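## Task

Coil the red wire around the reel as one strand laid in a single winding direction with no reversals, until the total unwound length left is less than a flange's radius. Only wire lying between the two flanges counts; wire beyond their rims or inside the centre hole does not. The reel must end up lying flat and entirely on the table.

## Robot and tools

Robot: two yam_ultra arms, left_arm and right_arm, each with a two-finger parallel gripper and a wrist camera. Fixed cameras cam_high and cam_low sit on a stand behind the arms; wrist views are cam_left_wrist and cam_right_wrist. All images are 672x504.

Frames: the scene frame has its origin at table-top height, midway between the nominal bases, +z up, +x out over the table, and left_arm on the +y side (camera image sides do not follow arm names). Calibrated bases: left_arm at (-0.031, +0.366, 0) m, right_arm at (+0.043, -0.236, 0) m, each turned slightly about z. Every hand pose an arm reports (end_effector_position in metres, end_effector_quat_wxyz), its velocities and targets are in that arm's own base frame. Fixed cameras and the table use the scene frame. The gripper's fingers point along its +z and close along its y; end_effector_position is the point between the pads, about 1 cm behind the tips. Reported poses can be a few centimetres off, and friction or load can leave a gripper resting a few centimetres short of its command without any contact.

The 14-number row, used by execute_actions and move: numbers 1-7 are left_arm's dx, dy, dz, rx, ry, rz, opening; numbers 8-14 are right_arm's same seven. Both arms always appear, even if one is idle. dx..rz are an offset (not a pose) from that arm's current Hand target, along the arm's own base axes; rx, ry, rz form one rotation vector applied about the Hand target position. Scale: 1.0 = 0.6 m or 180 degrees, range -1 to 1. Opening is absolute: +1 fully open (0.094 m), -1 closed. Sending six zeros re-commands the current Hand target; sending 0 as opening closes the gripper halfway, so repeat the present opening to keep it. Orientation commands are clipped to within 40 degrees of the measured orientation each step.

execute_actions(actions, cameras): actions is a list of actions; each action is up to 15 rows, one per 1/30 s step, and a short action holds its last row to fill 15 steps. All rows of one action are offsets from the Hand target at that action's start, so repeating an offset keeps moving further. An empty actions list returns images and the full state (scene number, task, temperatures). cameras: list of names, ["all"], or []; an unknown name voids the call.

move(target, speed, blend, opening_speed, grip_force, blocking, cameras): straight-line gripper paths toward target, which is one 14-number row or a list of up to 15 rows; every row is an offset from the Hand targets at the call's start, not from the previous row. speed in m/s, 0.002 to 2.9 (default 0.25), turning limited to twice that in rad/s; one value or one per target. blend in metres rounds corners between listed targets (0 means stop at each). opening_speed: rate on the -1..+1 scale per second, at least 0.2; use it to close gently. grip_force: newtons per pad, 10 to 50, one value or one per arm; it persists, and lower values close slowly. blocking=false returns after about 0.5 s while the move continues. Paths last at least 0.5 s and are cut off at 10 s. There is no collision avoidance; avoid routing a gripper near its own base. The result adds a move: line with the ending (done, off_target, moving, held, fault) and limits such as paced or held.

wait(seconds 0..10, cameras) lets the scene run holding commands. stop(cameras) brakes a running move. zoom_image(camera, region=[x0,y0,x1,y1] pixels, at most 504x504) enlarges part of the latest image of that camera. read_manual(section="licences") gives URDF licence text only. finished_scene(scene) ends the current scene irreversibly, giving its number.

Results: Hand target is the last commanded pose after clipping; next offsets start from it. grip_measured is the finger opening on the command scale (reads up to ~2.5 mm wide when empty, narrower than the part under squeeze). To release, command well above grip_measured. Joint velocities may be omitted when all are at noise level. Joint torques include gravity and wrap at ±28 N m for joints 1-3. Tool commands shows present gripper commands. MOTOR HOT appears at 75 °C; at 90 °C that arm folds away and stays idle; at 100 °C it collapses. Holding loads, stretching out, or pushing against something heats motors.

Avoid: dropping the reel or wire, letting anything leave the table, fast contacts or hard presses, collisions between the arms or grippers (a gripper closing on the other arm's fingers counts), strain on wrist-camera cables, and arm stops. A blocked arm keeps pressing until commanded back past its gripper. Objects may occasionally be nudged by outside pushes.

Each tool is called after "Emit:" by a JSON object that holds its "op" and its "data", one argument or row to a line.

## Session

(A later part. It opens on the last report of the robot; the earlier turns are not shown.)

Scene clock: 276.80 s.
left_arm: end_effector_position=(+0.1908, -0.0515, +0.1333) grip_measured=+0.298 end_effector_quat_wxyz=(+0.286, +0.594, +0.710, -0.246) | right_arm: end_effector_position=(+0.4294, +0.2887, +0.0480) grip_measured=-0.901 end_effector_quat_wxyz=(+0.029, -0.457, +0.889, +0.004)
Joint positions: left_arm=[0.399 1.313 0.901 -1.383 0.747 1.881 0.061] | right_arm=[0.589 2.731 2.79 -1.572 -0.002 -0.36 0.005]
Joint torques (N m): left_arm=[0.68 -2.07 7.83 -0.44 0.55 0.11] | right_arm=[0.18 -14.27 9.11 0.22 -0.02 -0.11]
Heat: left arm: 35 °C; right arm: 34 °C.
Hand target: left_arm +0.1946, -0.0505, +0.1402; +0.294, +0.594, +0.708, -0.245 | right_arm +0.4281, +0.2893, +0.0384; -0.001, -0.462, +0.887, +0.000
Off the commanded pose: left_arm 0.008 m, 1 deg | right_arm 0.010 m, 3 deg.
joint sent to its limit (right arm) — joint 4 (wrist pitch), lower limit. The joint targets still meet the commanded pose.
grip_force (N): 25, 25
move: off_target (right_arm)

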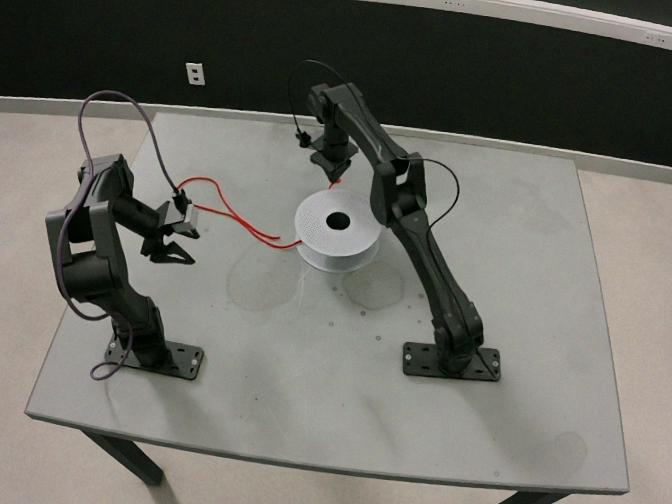

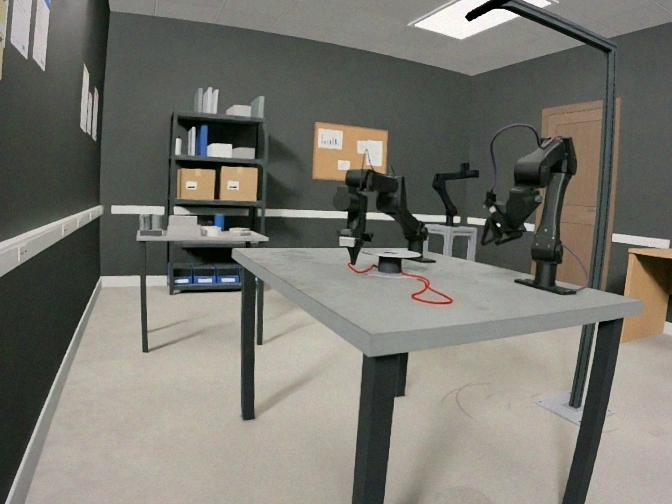

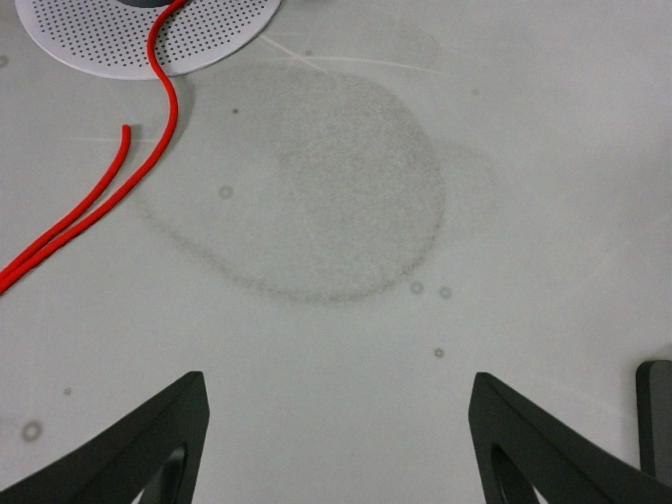

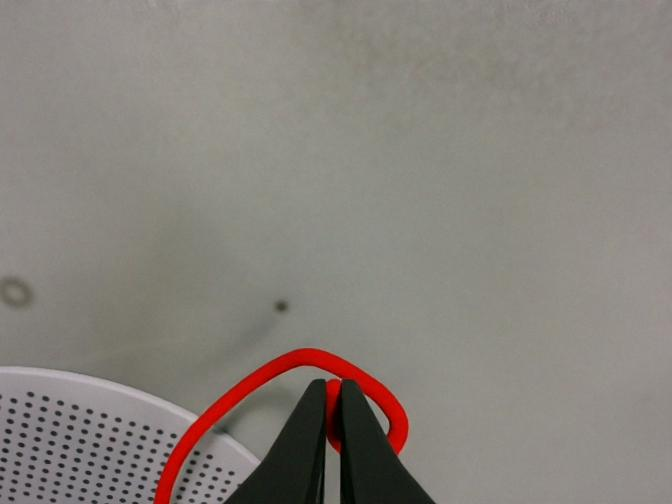

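Emit:
{"op": "move", "data": {
  "target": [
    [-0.08,0.15,0.15,0,0,0,0.3,-0.05,0.12,0.02,0,0,0.11,-0.93],
    [-0.08,0.15,0.15,0,0,0,0.3,-0.19,0.2,0.02,0,0,0.25,-0.93]
  ],
  "speed": 0.12,
  "blend": [0.03,0],
  "cameras": ["all"]
}}

Emit:
{"op": "zoom_image", "data": {
  "camera": "cam_low",
  "region": [320, 220, 470, 320]
}}

Scene clock: 286.53 s.
left_arm: end_effector_position=(+0.1491, +0.0406, +0.2221) grip_measured=+0.298 end_effector_quat_wxyz=(+0.225, +0.555, +0.796, +0.093) | right_arm: end_effector_position=(+0.3172, +0.4087, +0.0460) grip_measured=-0.901 end_effector_quat_wxyz=(-0.027, +0.761, -0.648, -0.002)
Joint positions: left_arm=[0.718 0.87 1.16 -1.553 0.39 1.874 0.061] | right_arm=[0.908 2.745 2.809 -1.582 -0.002 -0.822 0.005]
Joint torques (N m): left_arm=[0.7 0.09 7.79 0.5 0.31 -0.03] | right_arm=[0.5 -18.14 5.91 0.29 -0.01 -0.11]
Heat: left arm: 35 °C; right arm: 36 °C.
Hand target: left_arm +0.1466, +0.0395, +0.2302; +0.292, +0.594, +0.712, -0.235 | right_arm +0.3142, +0.4093, +0.0503; +0.001, +0.766, -0.643, +0.000
Off the commanded pose: left_arm 0.009 m, 41 deg; orientation clipped | right_arm 0.005 m, 3 deg.
elbow stopped short (right arm): the move would have taken joint 3 (elbow) straighter than the controller allows.
joint sent to its limit (left arm) — joint 4 (wrist pitch), lower limit. The joint targets are off in orientation, not in position.
joint sent to its limit (right arm) — joint 4 (wrist pitch), lower limit. The joint targets are off in orientation, not in position.
grip_force (N): 25, 25
move: off_target (left_arm, right_arm); limits=paced

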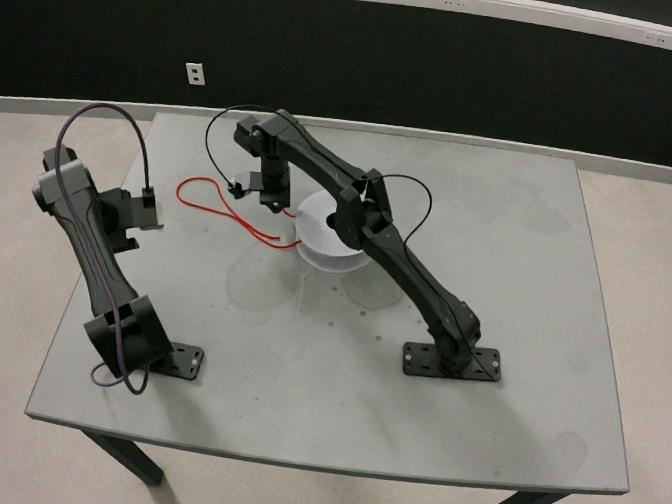

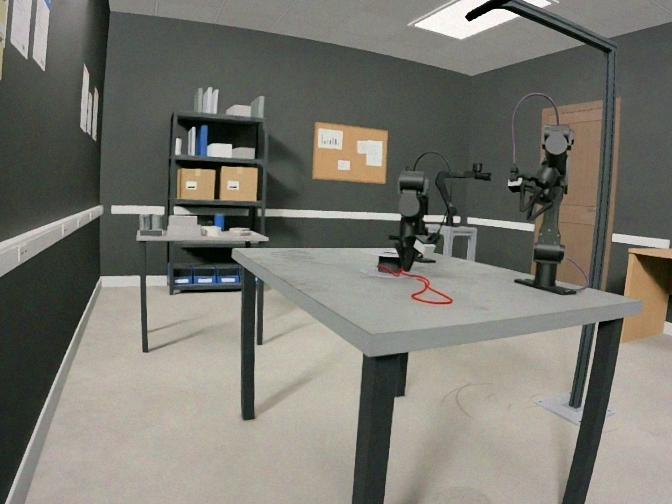

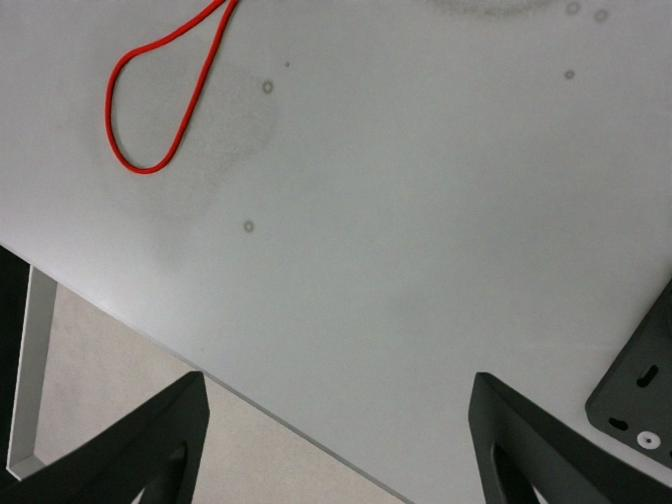

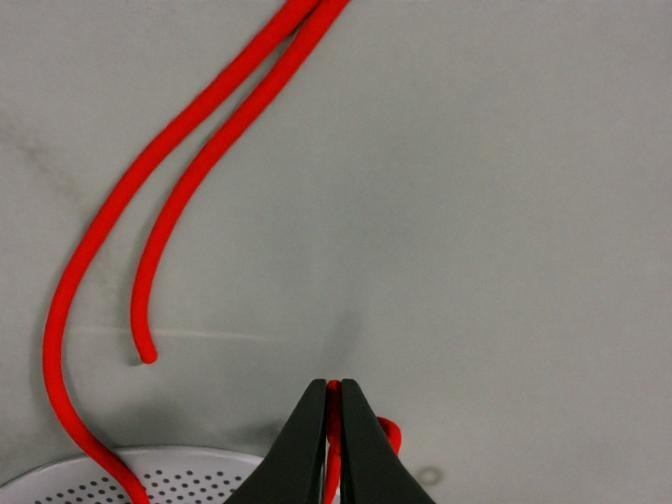

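Scaled by 3.360 from the camera's 672x504 image, which has a finer 960x720 frame.

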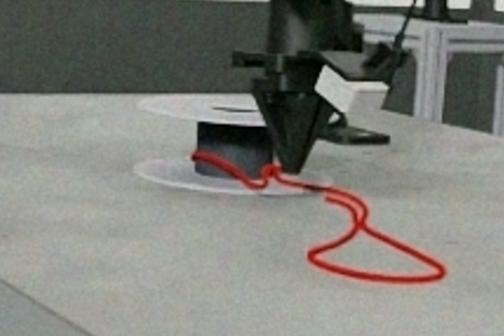

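Emit:
{"op": "move", "data": {
  "target": [
    [0,0,0,0,0,0,0.3,-0.173,-0.02,0.01,0,0,0.2,-0.93],
    [0,0,0,0,0,0,0.3,-0.273,-0.132,0.0,0,0,0.34,-0.93]
  ],
  "speed": 0.12,
  "blend": [0.03,0],
  "cameras": ["all"]
}}

Emit:
{"op": "zoom_image", "data": {
  "camera": "cam_low",
  "region": [320, 220, 470, 320]
}}

Emit:
{"op": "zoom_image", "data": {
  "camera": "cam_high",
  "region": [200, 150, 400, 290]
}}

Scene clock: 293.27 s.
left_arm: end_effector_position=(+0.1491, +0.0406, +0.2221) grip_measured=+0.298 end_effector_quat_wxyz=(+0.225, +0.555, +0.796, +0.093) | right_arm: end_effector_position=(+0.1541, +0.3291, +0.0428) grip_measured=-0.901 end_effector_quat_wxyz=(+0.013, +0.985, -0.172, +0.000)
Joint positions: left_arm=[0.718 0.87 1.16 -1.553 0.39 1.874 0.061] | right_arm=[1.133 1.987 1.478 -1.088 0.006 -1.662 0.005]
Joint torques (N m): left_arm=[0.7 0.08 7.79 0.51 0.31 -0.03] | right_arm=[0.79 -14.28 5.67 0.25 -0.08 -0.11]
Heat: left arm: 35 °C; right arm: 38 °C.
Hand target: left_arm +0.1466, +0.0395, +0.2302; +0.292, +0.594, +0.712, -0.235 | right_arm +0.1503, +0.3301, +0.0503; +0.000, +0.987, -0.163, +0.000
Off the commanded pose: left_arm 0.009 m, 40 deg; orientation clipped | right_arm 0.008 m, 2 deg.
joint sent to its limit (left arm) — joint 4 (wrist pitch), lower limit. The joint targets are off in orientation, not in position.
grip_force (N): 25, 25
move: off_target (left_arm); limits=paced

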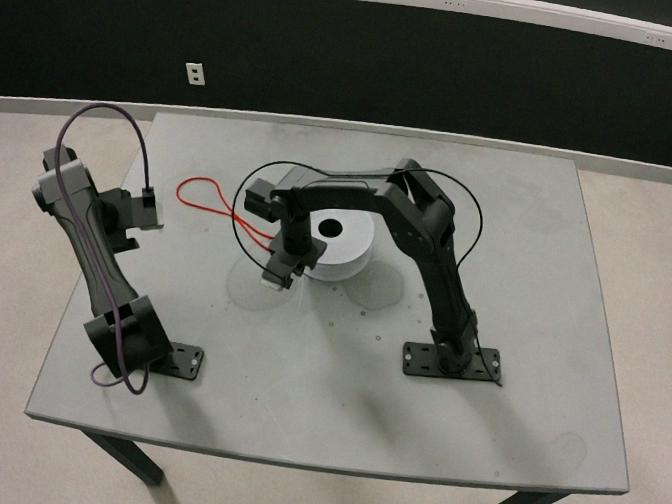

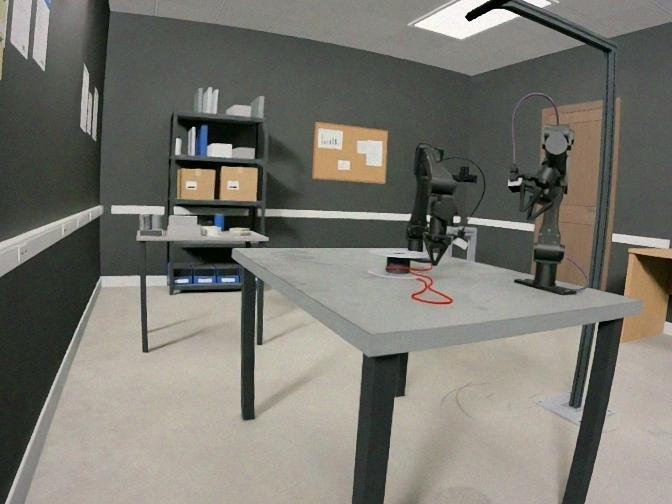

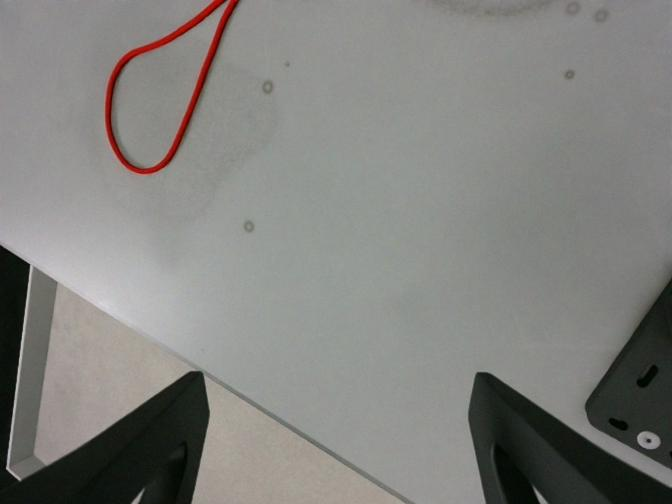

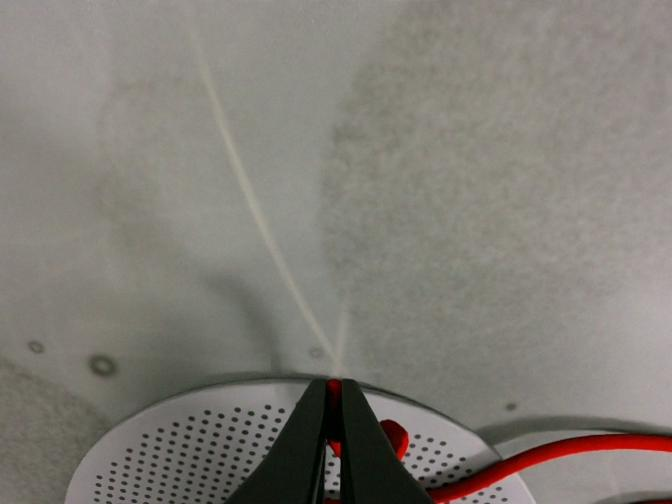

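Scaled by 3.360 from the camera's 672x504 image, which has a finer 960x720 frame.

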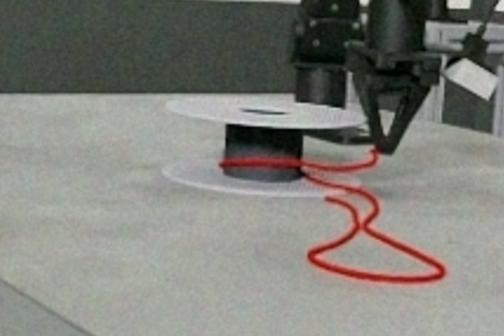

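Scaled by 2.520 from the camera's 672x504 image, which has a finer 960x720 frame.

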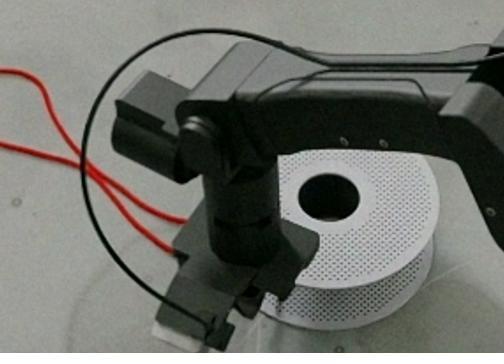

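Emit:
{"op": "move", "data": {
  "target": [
    [0,0,0,0,0,0,0.3,0.02,-0.015,-0.03,0,0,0,-0.93],
    [0,0,0,0,0,0,0.3,0.02,-0.015,-0.03,0,0,0,-0.5],
    [0,0,0,0,0,0,0.3,0.02,-0.015,0.16,0,0,0,-0.5]
  ],
  "speed": 0.1,
  "cameras": ["all"]
}}

Emit:
{"op": "zoom_image", "data": {
  "camera": "cam_low",
  "region": [320, 220, 470, 320]
}}

Scene clock: 298.70 s.
left_arm: end_effector_position=(+0.1491, +0.0406, +0.2221) grip_measured=+0.298 end_effector_quat_wxyz=(+0.225, +0.555, +0.796, +0.093) | right_arm: end_effector_position=(+0.1609, +0.3231, +0.1331) grip_measured=-0.502 end_effector_quat_wxyz=(+0.012, +0.986, -0.164, +0.000)
Joint positions: left_arm=[0.718 0.87 1.16 -1.553 0.39 1.874 0.061] | right_arm=[1.109 1.94 1.774 -1.427 0.006 -1.704 0.023]
Joint torques (N m): left_arm=[0.7 0.09 7.77 0.51 0.31 -0.03] | right_arm=[-0.81 -13.3 8.96 -0.07 -0.08 -0.11]
Heat: left arm: 35 °C; right arm: 38 °C.
Hand target: left_arm +0.1466, +0.0395, +0.2302; +0.292, +0.594, +0.712, -0.235 | right_arm +0.1623, +0.3212, +0.1463; +0.000, +0.987, -0.163, +0.000
Off the commanded pose: left_arm 0.009 m, 40 deg | right_arm 0.013 m, 1 deg.
joint sent to its limit (left arm) — joint 4 (wrist pitch), lower limit. The joint targets are off in orientation, not in position.
grip_force (N): 25, 25
move: off_target (left_arm, right_arm)

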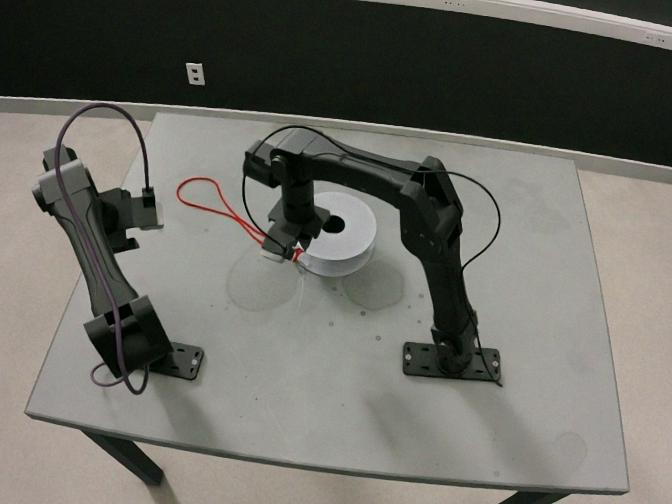

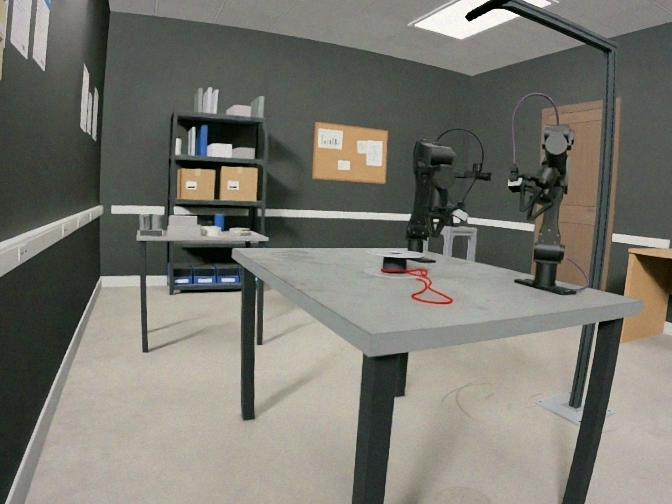

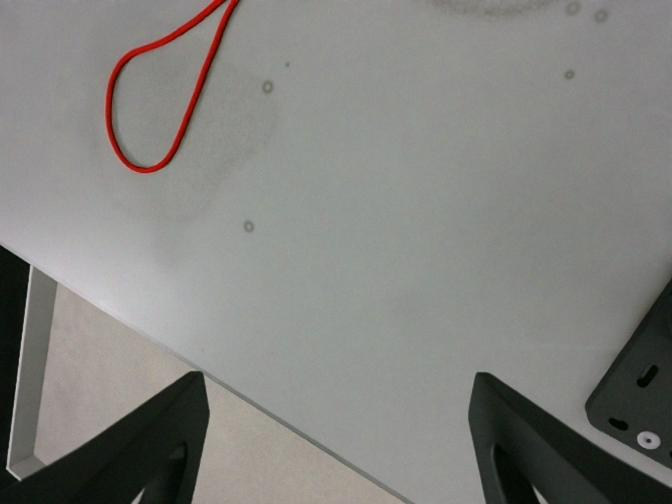

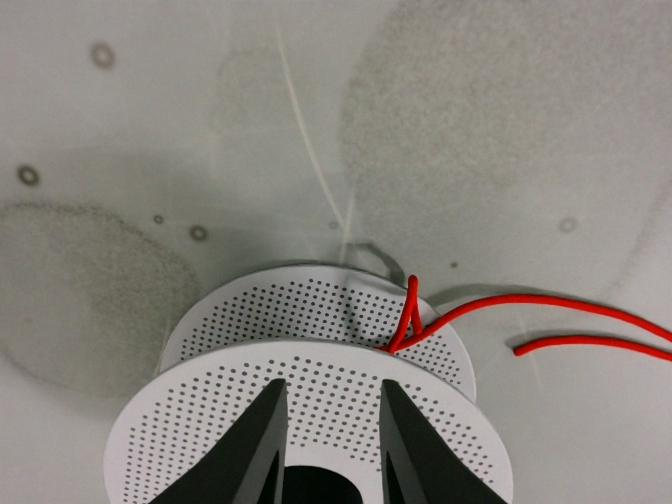

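Scaled by 3.360 from the camera's 672x504 image, which has a finer 960x720 frame.

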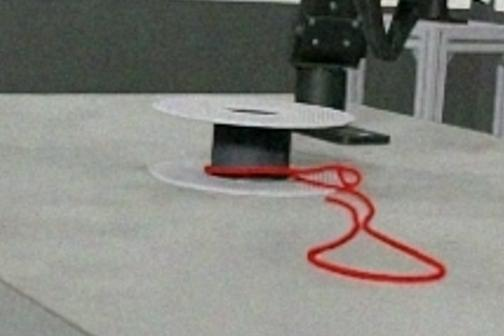

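Emit:
{"op": "zoom_image", "data": {
  "camera": "cam_right_wrist",
  "region": [320, 230, 500, 400]
}}

Emit:
{"op": "zoom_image", "data": {
  "camera": "cam_low",
  "region": [360, 240, 440, 310]
}}

Scaled by 2.800 from the camera's 672x504 image, which has a finer 960x720 frame.

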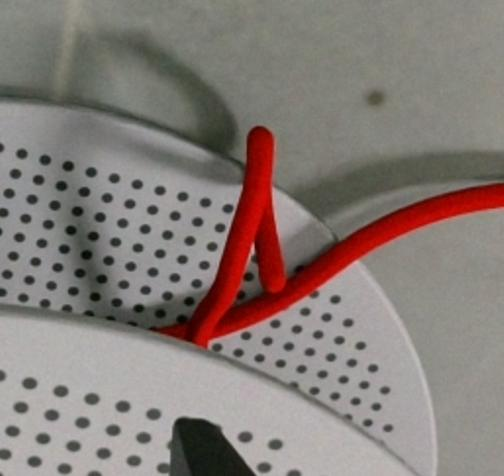

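Scaled by 6.300 from the camera's 672x504 image, which has a finer 960x720 frame.

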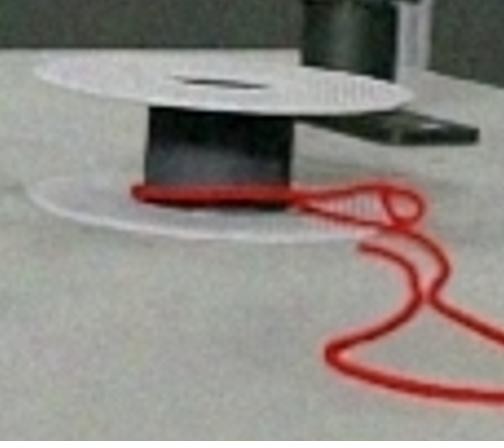

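Emit:
{"op": "move", "data": {
  "target": [
    [0,0,0,0,0,0,0.3,0.195,-0.075,-0.02,0,0,-0.617,-0.8],
    [0,0,0,0,0,0,0.3,0.195,-0.075,-0.044,0,0,0.772,-0.8]
  ],
  "speed": 0.4,
  "cameras": ["all"]
}}

Scene clock: 309.03 s.
left_arm: end_effector_position=(+0.1491, +0.0406, +0.2221) grip_measured=+0.298 end_effector_quat_wxyz=(+0.225, +0.555, +0.796, +0.093) | right_arm: end_effector_position=(+0.2800, +0.2777, +0.1296) grip_measured=-0.798 end_effector_quat_wxyz=(+0.005, +0.493, +0.870, +0.012)
Joint positions: left_arm=[0.718 0.87 1.16 -1.553 0.39 1.874 0.061] | right_arm=[0.78 2.031 1.89 -1.405 0.004 1.811 0.009]
Joint torques (N m): left_arm=[0.7 0.08 7.79 0.51 0.31 -0.03] | right_arm=[-0.4 -10.88 5.98 0.32 -0.08 0.08]
Heat: left arm: 35 °C; right arm: 38 °C.
Hand target: left_arm +0.1466, +0.0395, +0.2302; +0.292, +0.594, +0.712, -0.235 | right_arm +0.2794, +0.2761, +0.1199; +0.000, +0.499, +0.867, +0.001
Off the commanded pose: left_arm 0.009 m, 40 deg | right_arm 0.010 m, 2 deg.
joint sent to its limit (left arm) — joint 4 (wrist pitch), lower limit. The joint targets are off in orientation, not in position.
grip_force (N): 25, 25
move: off_target (left_arm)

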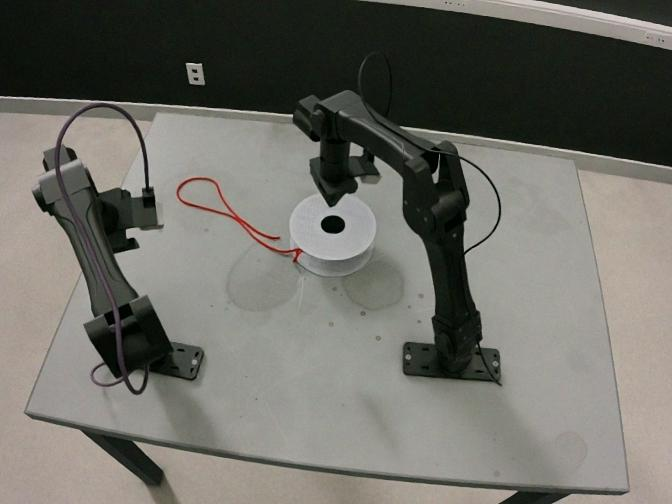

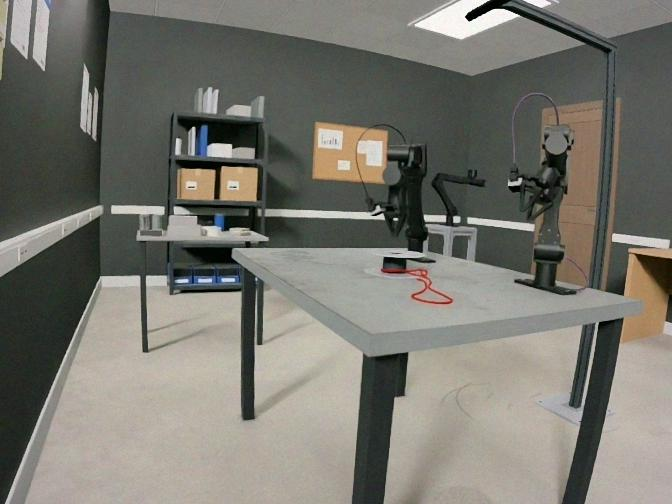

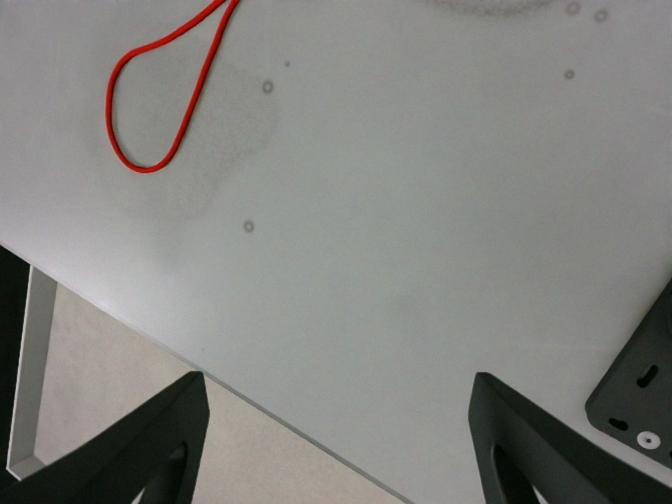

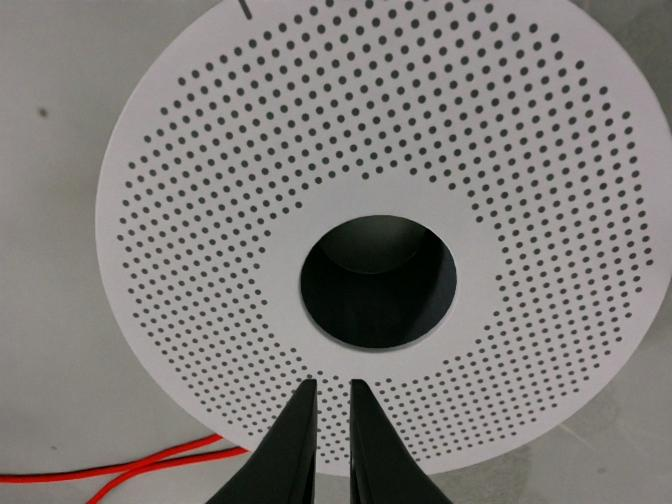

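Emit:
{"op": "move", "data": {
  "target": [0,0,0,0,0,0,0.3,-0.019,-0.016,-0.04,0,0,0,-0.8],
  "speed": 0.1,
  "cameras": ["cam_right_wrist"]
}}

Scene clock: 311.27 s.
left_arm: end_effector_position=(+0.1491, +0.0406, +0.2221) grip_measured=+0.298 end_effector_quat_wxyz=(+0.225, +0.555, +0.796, +0.093) | right_arm: end_effector_position=(+0.2689, +0.2666, +0.0875) grip_measured=-0.798 end_effector_quat_wxyz=(-0.002, +0.494, +0.869, -0.013)
Joint positions: left_arm=[0.718 0.87 1.16 -1.553 0.39 1.874 0.061] | right_arm=[0.78 2.016 1.701 -1.282 0.004 1.814 0.009]
Joint torques (N m): left_arm=[0.69 0.09 7.79 0.51 0.31 -0.03] | right_arm=[-0.14 -14.74 6.09 0.25 -0.09 0.09]
Heat: left arm: 35 °C; right arm: 38 °C.
Hand target: left_arm +0.1466, +0.0395, +0.2302; +0.292, +0.594, +0.712, -0.235 | right_arm +0.2680, +0.2664, +0.0959; +0.000, +0.499, +0.867, +0.000
Off the commanded pose: left_arm 0.009 m, 40 deg | right_arm 0.008 m, 2 deg.
joint sent to its limit (left arm) — joint 4 (wrist pitch), lower limit. The joint targets are off in orientation, not in position.
grip_force (N): 25, 25
move: off_target (left_arm)
Images, in order (width x height): cam_right_wrist 672x504.

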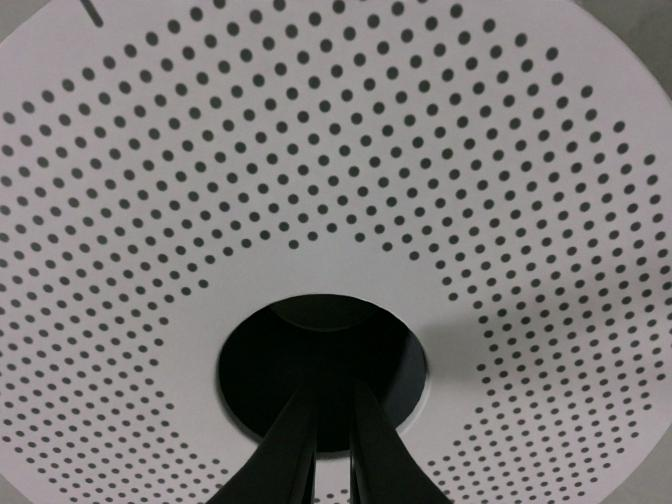

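Emit:
{"op": "move", "data": {
  "target": [
    [0,0,0,0,0,0,0.3,0.004,0.006,0,0,0,0,-0.85],
    [0,0,0,0,0,0,0.3,0.004,0.006,-0.085,0,0,0,-0.85],
    [0,0,0,0,0,0,0.3,0.004,0.006,-0.085,0,0,0,-0.1]
  ],
  "speed": 0.06,
  "opening_speed": 0.5,
  "cameras": ["cam_right_wrist"]
}}

Scene clock: 316.67 s.
left_arm: end_effector_position=(+0.1491, +0.0406, +0.2221) grip_measured=+0.298 end_effector_quat_wxyz=(+0.225, +0.555, +0.796, +0.093) | right_arm: end_effector_position=(+0.2731, +0.2715, +0.0626) grip_measured=-0.123 end_effector_quat_wxyz=(+0.006, +0.496, +0.868, +0.018)
Joint positions: left_arm=[0.718 0.87 1.16 -1.553 0.39 1.874 0.061] | right_arm=[0.78 1.992 1.566 -1.107 0.001 1.819 0.041]
Joint torques (N m): left_arm=[0.7 0.1 7.79 0.51 0.31 -0.03] | right_arm=[0.12 -8.81 5.74 0.46 -0.03 0.07]
Heat: left arm: 35 °C; right arm: 38 °C.
Hand target: left_arm +0.1466, +0.0395, +0.2302; +0.292, +0.594, +0.712, -0.235 | right_arm +0.2704, +0.2701, +0.0450; +0.000, +0.499, +0.867, +0.001
Off the commanded pose: left_arm 0.009 m, 40 deg; orientation clipped | right_arm 0.018 m, 2 deg.
joint sent to its limit (left arm) — joint 4 (wrist pitch), lower limit. The joint targets are off in orientation, not in position.
grip_force (N): 25, 25
move: off_target (left_arm, right_arm); limits=paced
Images, in order (width x height): cam_right_wrist 672x504.

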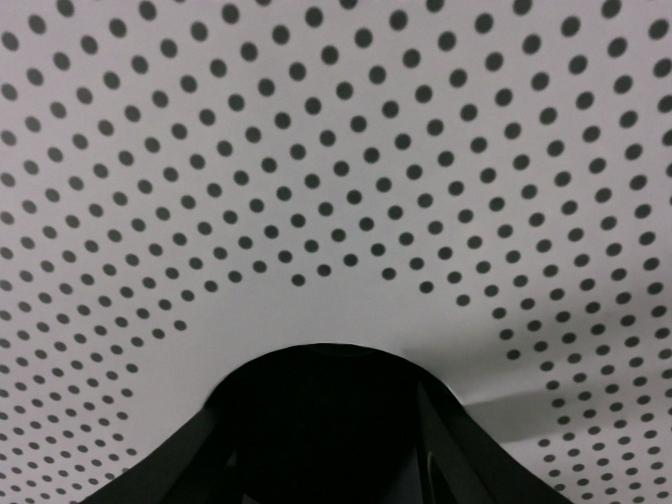

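Emit:
{"op": "move", "data": {
  "target": [0,0,0,0,0,0,0.3,0,0,0,0,0,0.5,0.0],
  "speed": 0.25,
  "cameras": ["all"]
}}

Emit:
{"op": "zoom_image", "data": {
  "camera": "cam_low",
  "region": [350, 230, 460, 310]
}}

Emit:
{"op": "zoom_image", "data": {
  "camera": "cam_high",
  "region": [170, 170, 400, 290]
}}

Scene clock: 321.63 s.
left_arm: end_effector_position=(+0.1491, +0.0406, +0.2221) grip_measured=+0.298 end_effector_quat_wxyz=(+0.225, +0.555, +0.796, +0.093) | right_arm: end_effector_position=(+0.2744, +0.2747, +0.0644) grip_measured=-0.093 end_effector_quat_wxyz=(+0.020, -0.244, +0.970, +0.015)
Joint positions: left_arm=[0.718 0.87 1.16 -1.553 0.39 1.874 0.061] | right_arm=[0.78 1.992 1.573 -1.102 -0.006 0.288 0.043]
Joint torques (N m): left_arm=[0.72 0.08 7.79 0.51 0.3 -0.03] | right_arm=[0.06 -8.8 5.41 0.41 0.01 -0.39]
Heat: left arm: 35 °C; right arm: 37 °C.
Hand target: left_arm +0.1466, +0.0395, +0.2302; +0.292, +0.594, +0.712, -0.235 | right_arm +0.2704, +0.2700, +0.0450; -0.001, -0.260, +0.966, +0.000
Off the commanded pose: left_arm 0.009 m, 40 deg | right_arm 0.020 m, 4 deg.
joint sent to its limit (left arm) — joint 4 (wrist pitch), lower limit. The joint targets are off in orientation, not in position.
grip_force (N): 25, 25
move: off_target (left_arm, right_arm)

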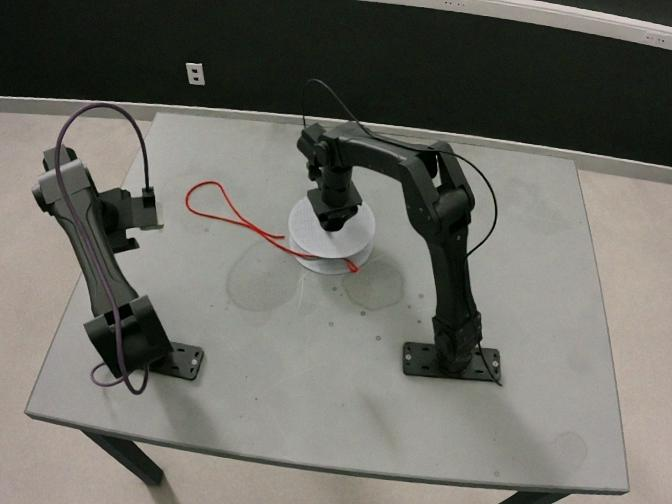

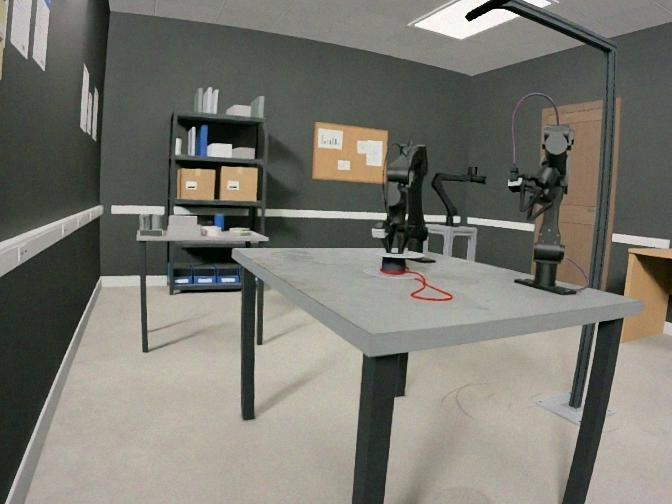

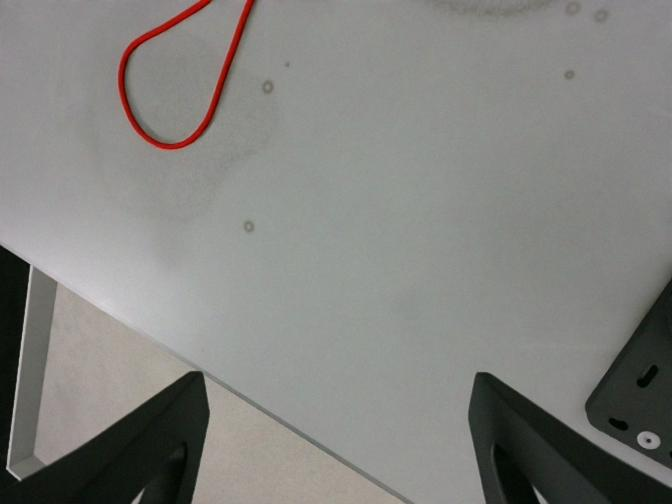

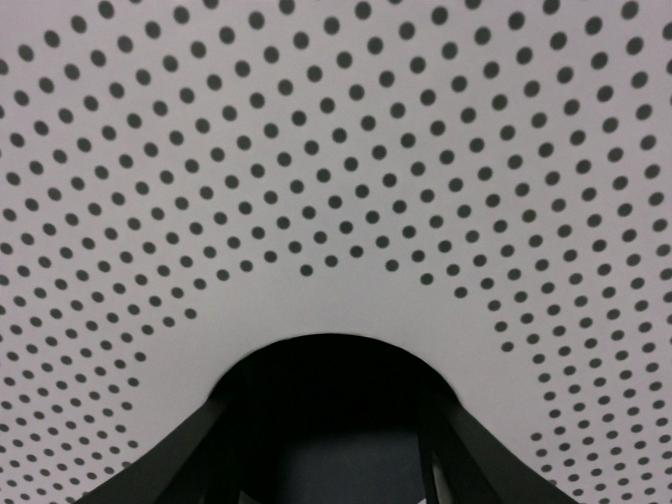

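Scaled by 4.582 from the camera's 672x504 image, which has a finer 960x720 frame.

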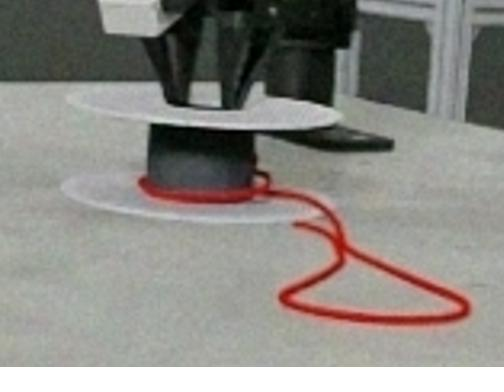

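Scaled by 2.191 from the camera's 672x504 image, which has a finer 960x720 frame.

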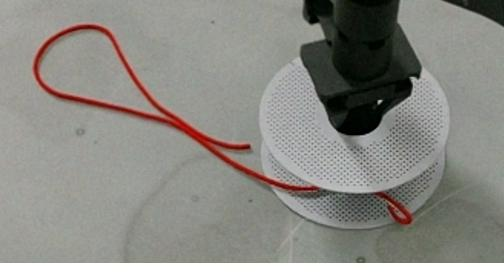

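Emit:
{"op": "move", "data": {
  "target": [0,0,0,0,0,0,0.3,0,0,0,0,0,0.52,0.0],
  "speed": 0.25,
  "cameras": ["cam_high","cam_low"]
}}

Emit:
{"op": "zoom_image", "data": {
  "camera": "cam_low",
  "region": [350, 230, 460, 310]
}}

Emit:
{"op": "zoom_image", "data": {
  "camera": "cam_high",
  "region": [170, 170, 400, 290]
}}

Scene clock: 327.00 s.
left_arm: end_effector_position=(+0.1491, +0.0406, +0.2221) grip_measured=+0.298 end_effector_quat_wxyz=(+0.225, +0.555, +0.796, +0.093) | right_arm: end_effector_position=(+0.2753, +0.2782, +0.0670) grip_measured=-0.053 end_effector_quat_wxyz=(-0.033, +0.871, -0.490, +0.001)
Joint positions: left_arm=[0.718 0.87 1.16 -1.553 0.39 1.874 0.061] | right_arm=[0.78 1.988 1.577 -1.096 -0.017 -1.337 0.044]
Joint torques (N m): left_arm=[0.7 0.1 7.79 0.5 0.31 -0.03] | right_arm=[0.09 -8.43 5.2 0.36 0.12 -0.5]
Heat: left arm: 35 °C; right arm: 37 °C.
Hand target: left_arm +0.1466, +0.0395, +0.2302; +0.292, +0.594, +0.712, -0.235 | right_arm +0.2705, +0.2701, +0.0450; +0.000, +0.882, -0.471, +0.000
Off the commanded pose: left_arm 0.009 m, 40 deg | right_arm 0.024 m, 5 deg.
joint sent to its limit (left arm) — joint 4 (wrist pitch), lower limit. The joint targets are off in orientation, not in position.
grip_force (N): 25, 25
move: off_target (left_arm, right_arm)
Images, in order (width x height): cam_high 672x504, cam_low 672x504.

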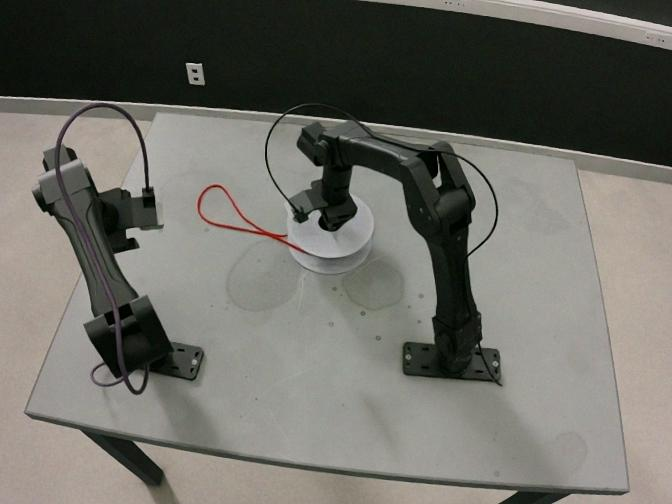

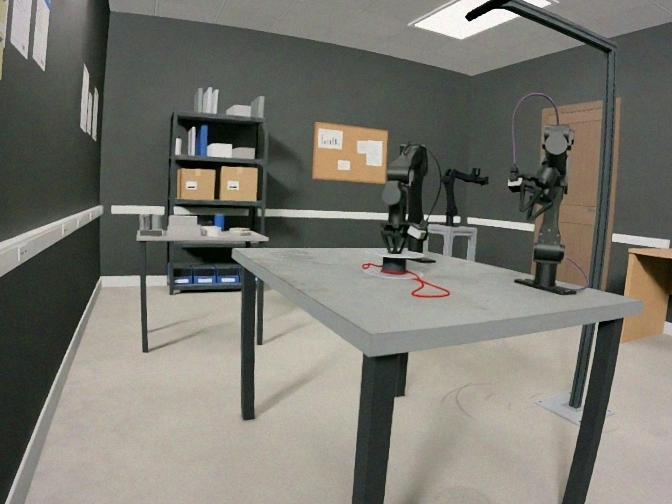

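Scaled by 4.582 from the camera's 672x504 image, which has a finer 960x720 frame.

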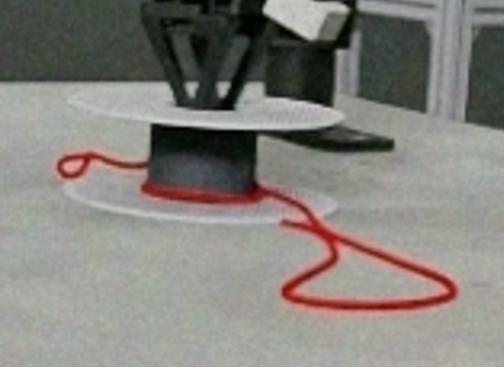

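Scaled by 2.191 from the camera's 672x504 image, which has a finer 960x720 frame.

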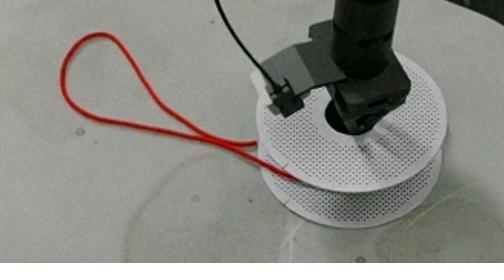

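Emit:
{"op": "move", "data": {
  "target": [
    [0,0,0,0,0,0,0.3,0.006,0.01,0,0,0,0,-0.85],
    [0,0,0,0,0,0,0.3,0.006,0.01,0.09,0,0,0,-0.85],
    [0,0,0,0,0,0,0.3,0.006,0.01,0.09,0,0,-0.5,-0.85],
    [0,0,0,0,0,0,0.3,0.006,0.01,0.09,0,0,-0.98,-0.85]
  ],
  "speed": [0.1,0.12,0.6,0.6],
  "blend": [0,0.01,0.01,0],
  "cameras": ["cam_right_wrist"]
}}

Scene clock: 335.67 s.
left_arm: end_effector_position=(+0.1491, +0.0406, +0.2221) grip_measured=+0.298 end_effector_quat_wxyz=(+0.225, +0.555, +0.796, +0.093) | right_arm: end_effector_position=(+0.2742, +0.2745, +0.0923) grip_measured=-0.848 end_effector_quat_wxyz=(-0.004, +0.441, +0.897, -0.002)
Joint positions: left_arm=[0.718 0.87 1.16 -1.553 0.39 1.874 0.061] | right_arm=[0.78 2.033 1.745 -1.289 -0.006 1.695 0.007]
Joint torques (N m): left_arm=[0.7 0.09 7.77 0.5 0.31 -0.03] | right_arm=[0.49 -12.56 9.03 0.01 0.04 0.12]
Heat: left arm: 35 °C; right arm: 37 °C.
Hand target: left_arm +0.1466, +0.0395, +0.2302; +0.292, +0.594, +0.712, -0.235 | right_arm +0.2740, +0.2761, +0.0990; +0.000, +0.443, +0.896, +0.000
Off the commanded pose: left_arm 0.009 m, 40 deg | right_arm 0.007 m, 1 deg.
joint sent to its limit (left arm) — joint 4 (wrist pitch), lower limit. The joint targets are off in orientation, not in position.
grip_force (N): 25, 25
move: off_target (left_arm)
Images, in order (width x height): cam_right_wrist 672x504.

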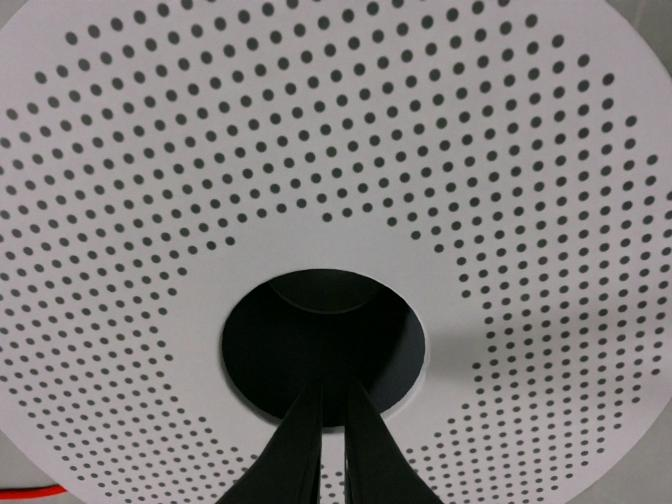

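Emit:
{"op": "move", "data": {
  "target": [
    [0,0,0,0,0,0,0.3,0.006,0.002,0,0,0,0,-0.85],
    [0,0,0,0,0,0,0.3,0.006,0.002,-0.09,0,0,0,-0.85],
    [0,0,0,0,0,0,0.3,0.006,0.002,-0.09,0,0,0,0.0],
    [0,0,0,0,0,0,0.3,0.006,0.002,-0.085,0,0,0.5,0.0],
    [0,0,0,0,0,0,0.3,0.006,0.002,-0.085,0,0,0.97,0.0]
  ],
  "speed": [0.05,0.08,0.1,0.35,0.35],
  "blend": [0.005,0,0,0.01,0],
  "cameras": ["all"]
}}

Emit:
{"op": "zoom_image", "data": {
  "camera": "cam_low",
  "region": [350, 230, 460, 310]
}}

Emit:
{"op": "zoom_image", "data": {
  "camera": "cam_high",
  "region": [170, 170, 400, 290]
}}

Scene clock: 344.77 s.
left_arm: end_effector_position=(+0.1491, +0.0406, +0.2221) grip_measured=+0.298 end_effector_quat_wxyz=(+0.225, +0.555, +0.796, +0.093) | right_arm: end_effector_position=(+0.2818, +0.2844, +0.0719) grip_measured=-0.013 end_effector_quat_wxyz=(-0.033, +0.864, -0.502, +0.001)
Joint positions: left_arm=[0.718 0.87 1.16 -1.553 0.39 1.874 0.061] | right_arm=[0.78 2.019 1.641 -1.128 -0.015 -1.308 0.046]
Joint torques (N m): left_arm=[0.7 0.12 7.79 0.5 0.31 -0.03] | right_arm=[0.1 -8.43 5.37 0.38 0.14 -0.42]
Heat: left arm: 35 °C; right arm: 36 °C.
Hand target: left_arm +0.1466, +0.0395, +0.2302; +0.292, +0.594, +0.712, -0.235 | right_arm +0.2776, +0.2773, +0.0480; +0.001, +0.875, -0.485, +0.000
Off the commanded pose: left_arm 0.009 m, 40 deg | right_arm 0.025 m, 4 deg.
joint sent to its limit (left arm) — joint 4 (wrist pitch), lower limit. The joint targets are off in orientation, not in position.
grip_force (N): 25, 25
move: off_target (left_arm, right_arm); blend cut to 0.0019 m at target 1; target 3's new opening was sent with right_arm's hand 0.011 m and 1 deg from that target

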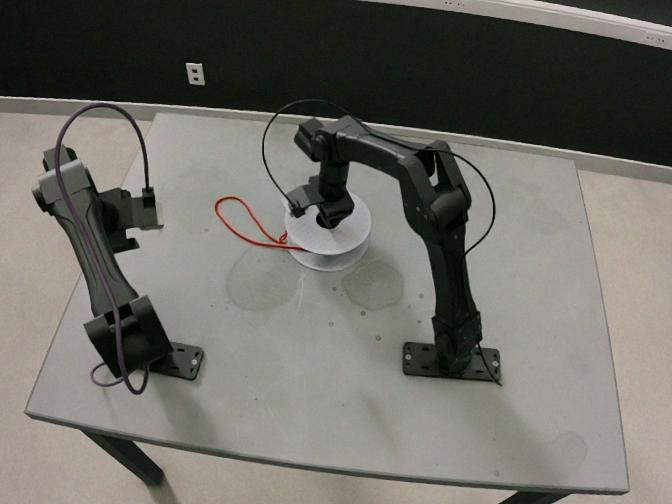

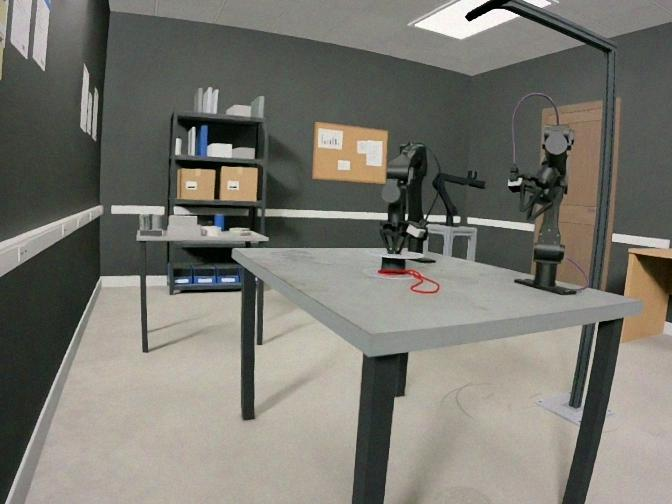

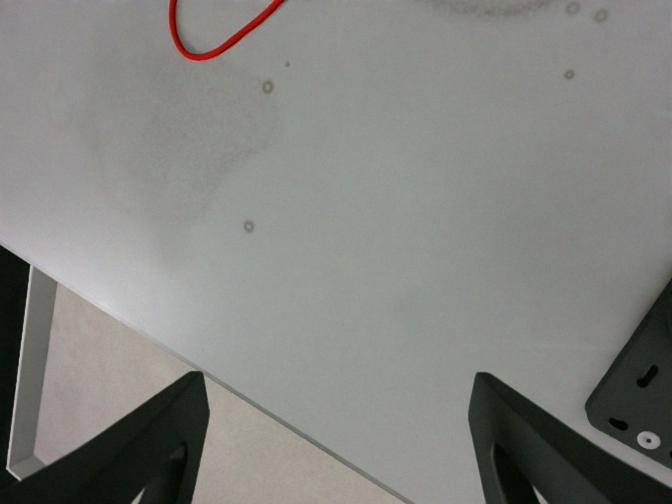

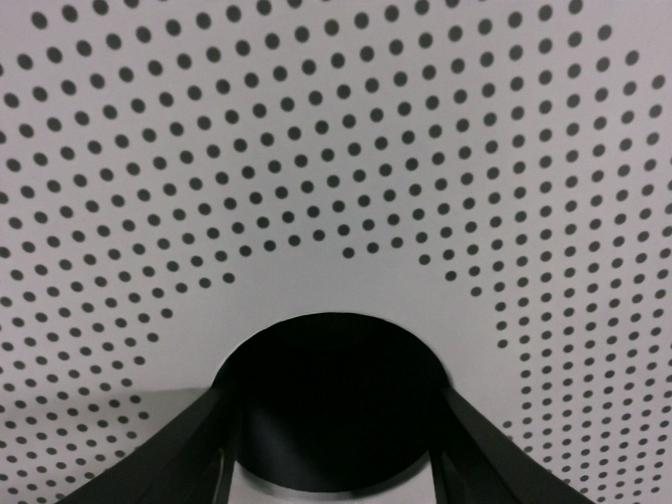

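Scaled by 4.582 from the camera's 672x504 image, which has a finer 960x720 frame.

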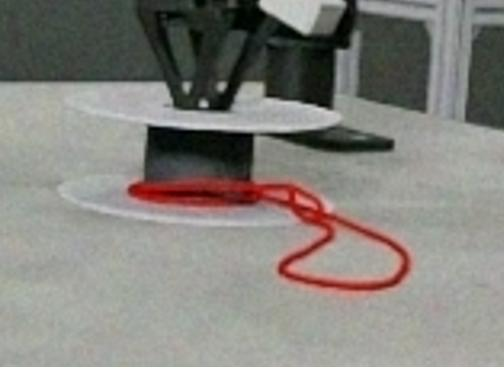

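Scaled by 2.191 from the camera's 672x504 image, which has a finer 960x720 frame.

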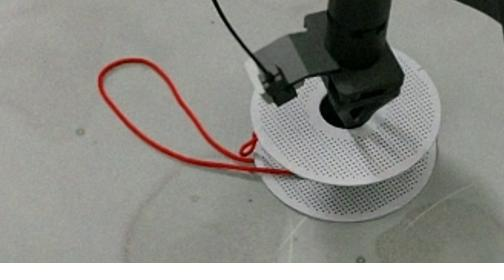

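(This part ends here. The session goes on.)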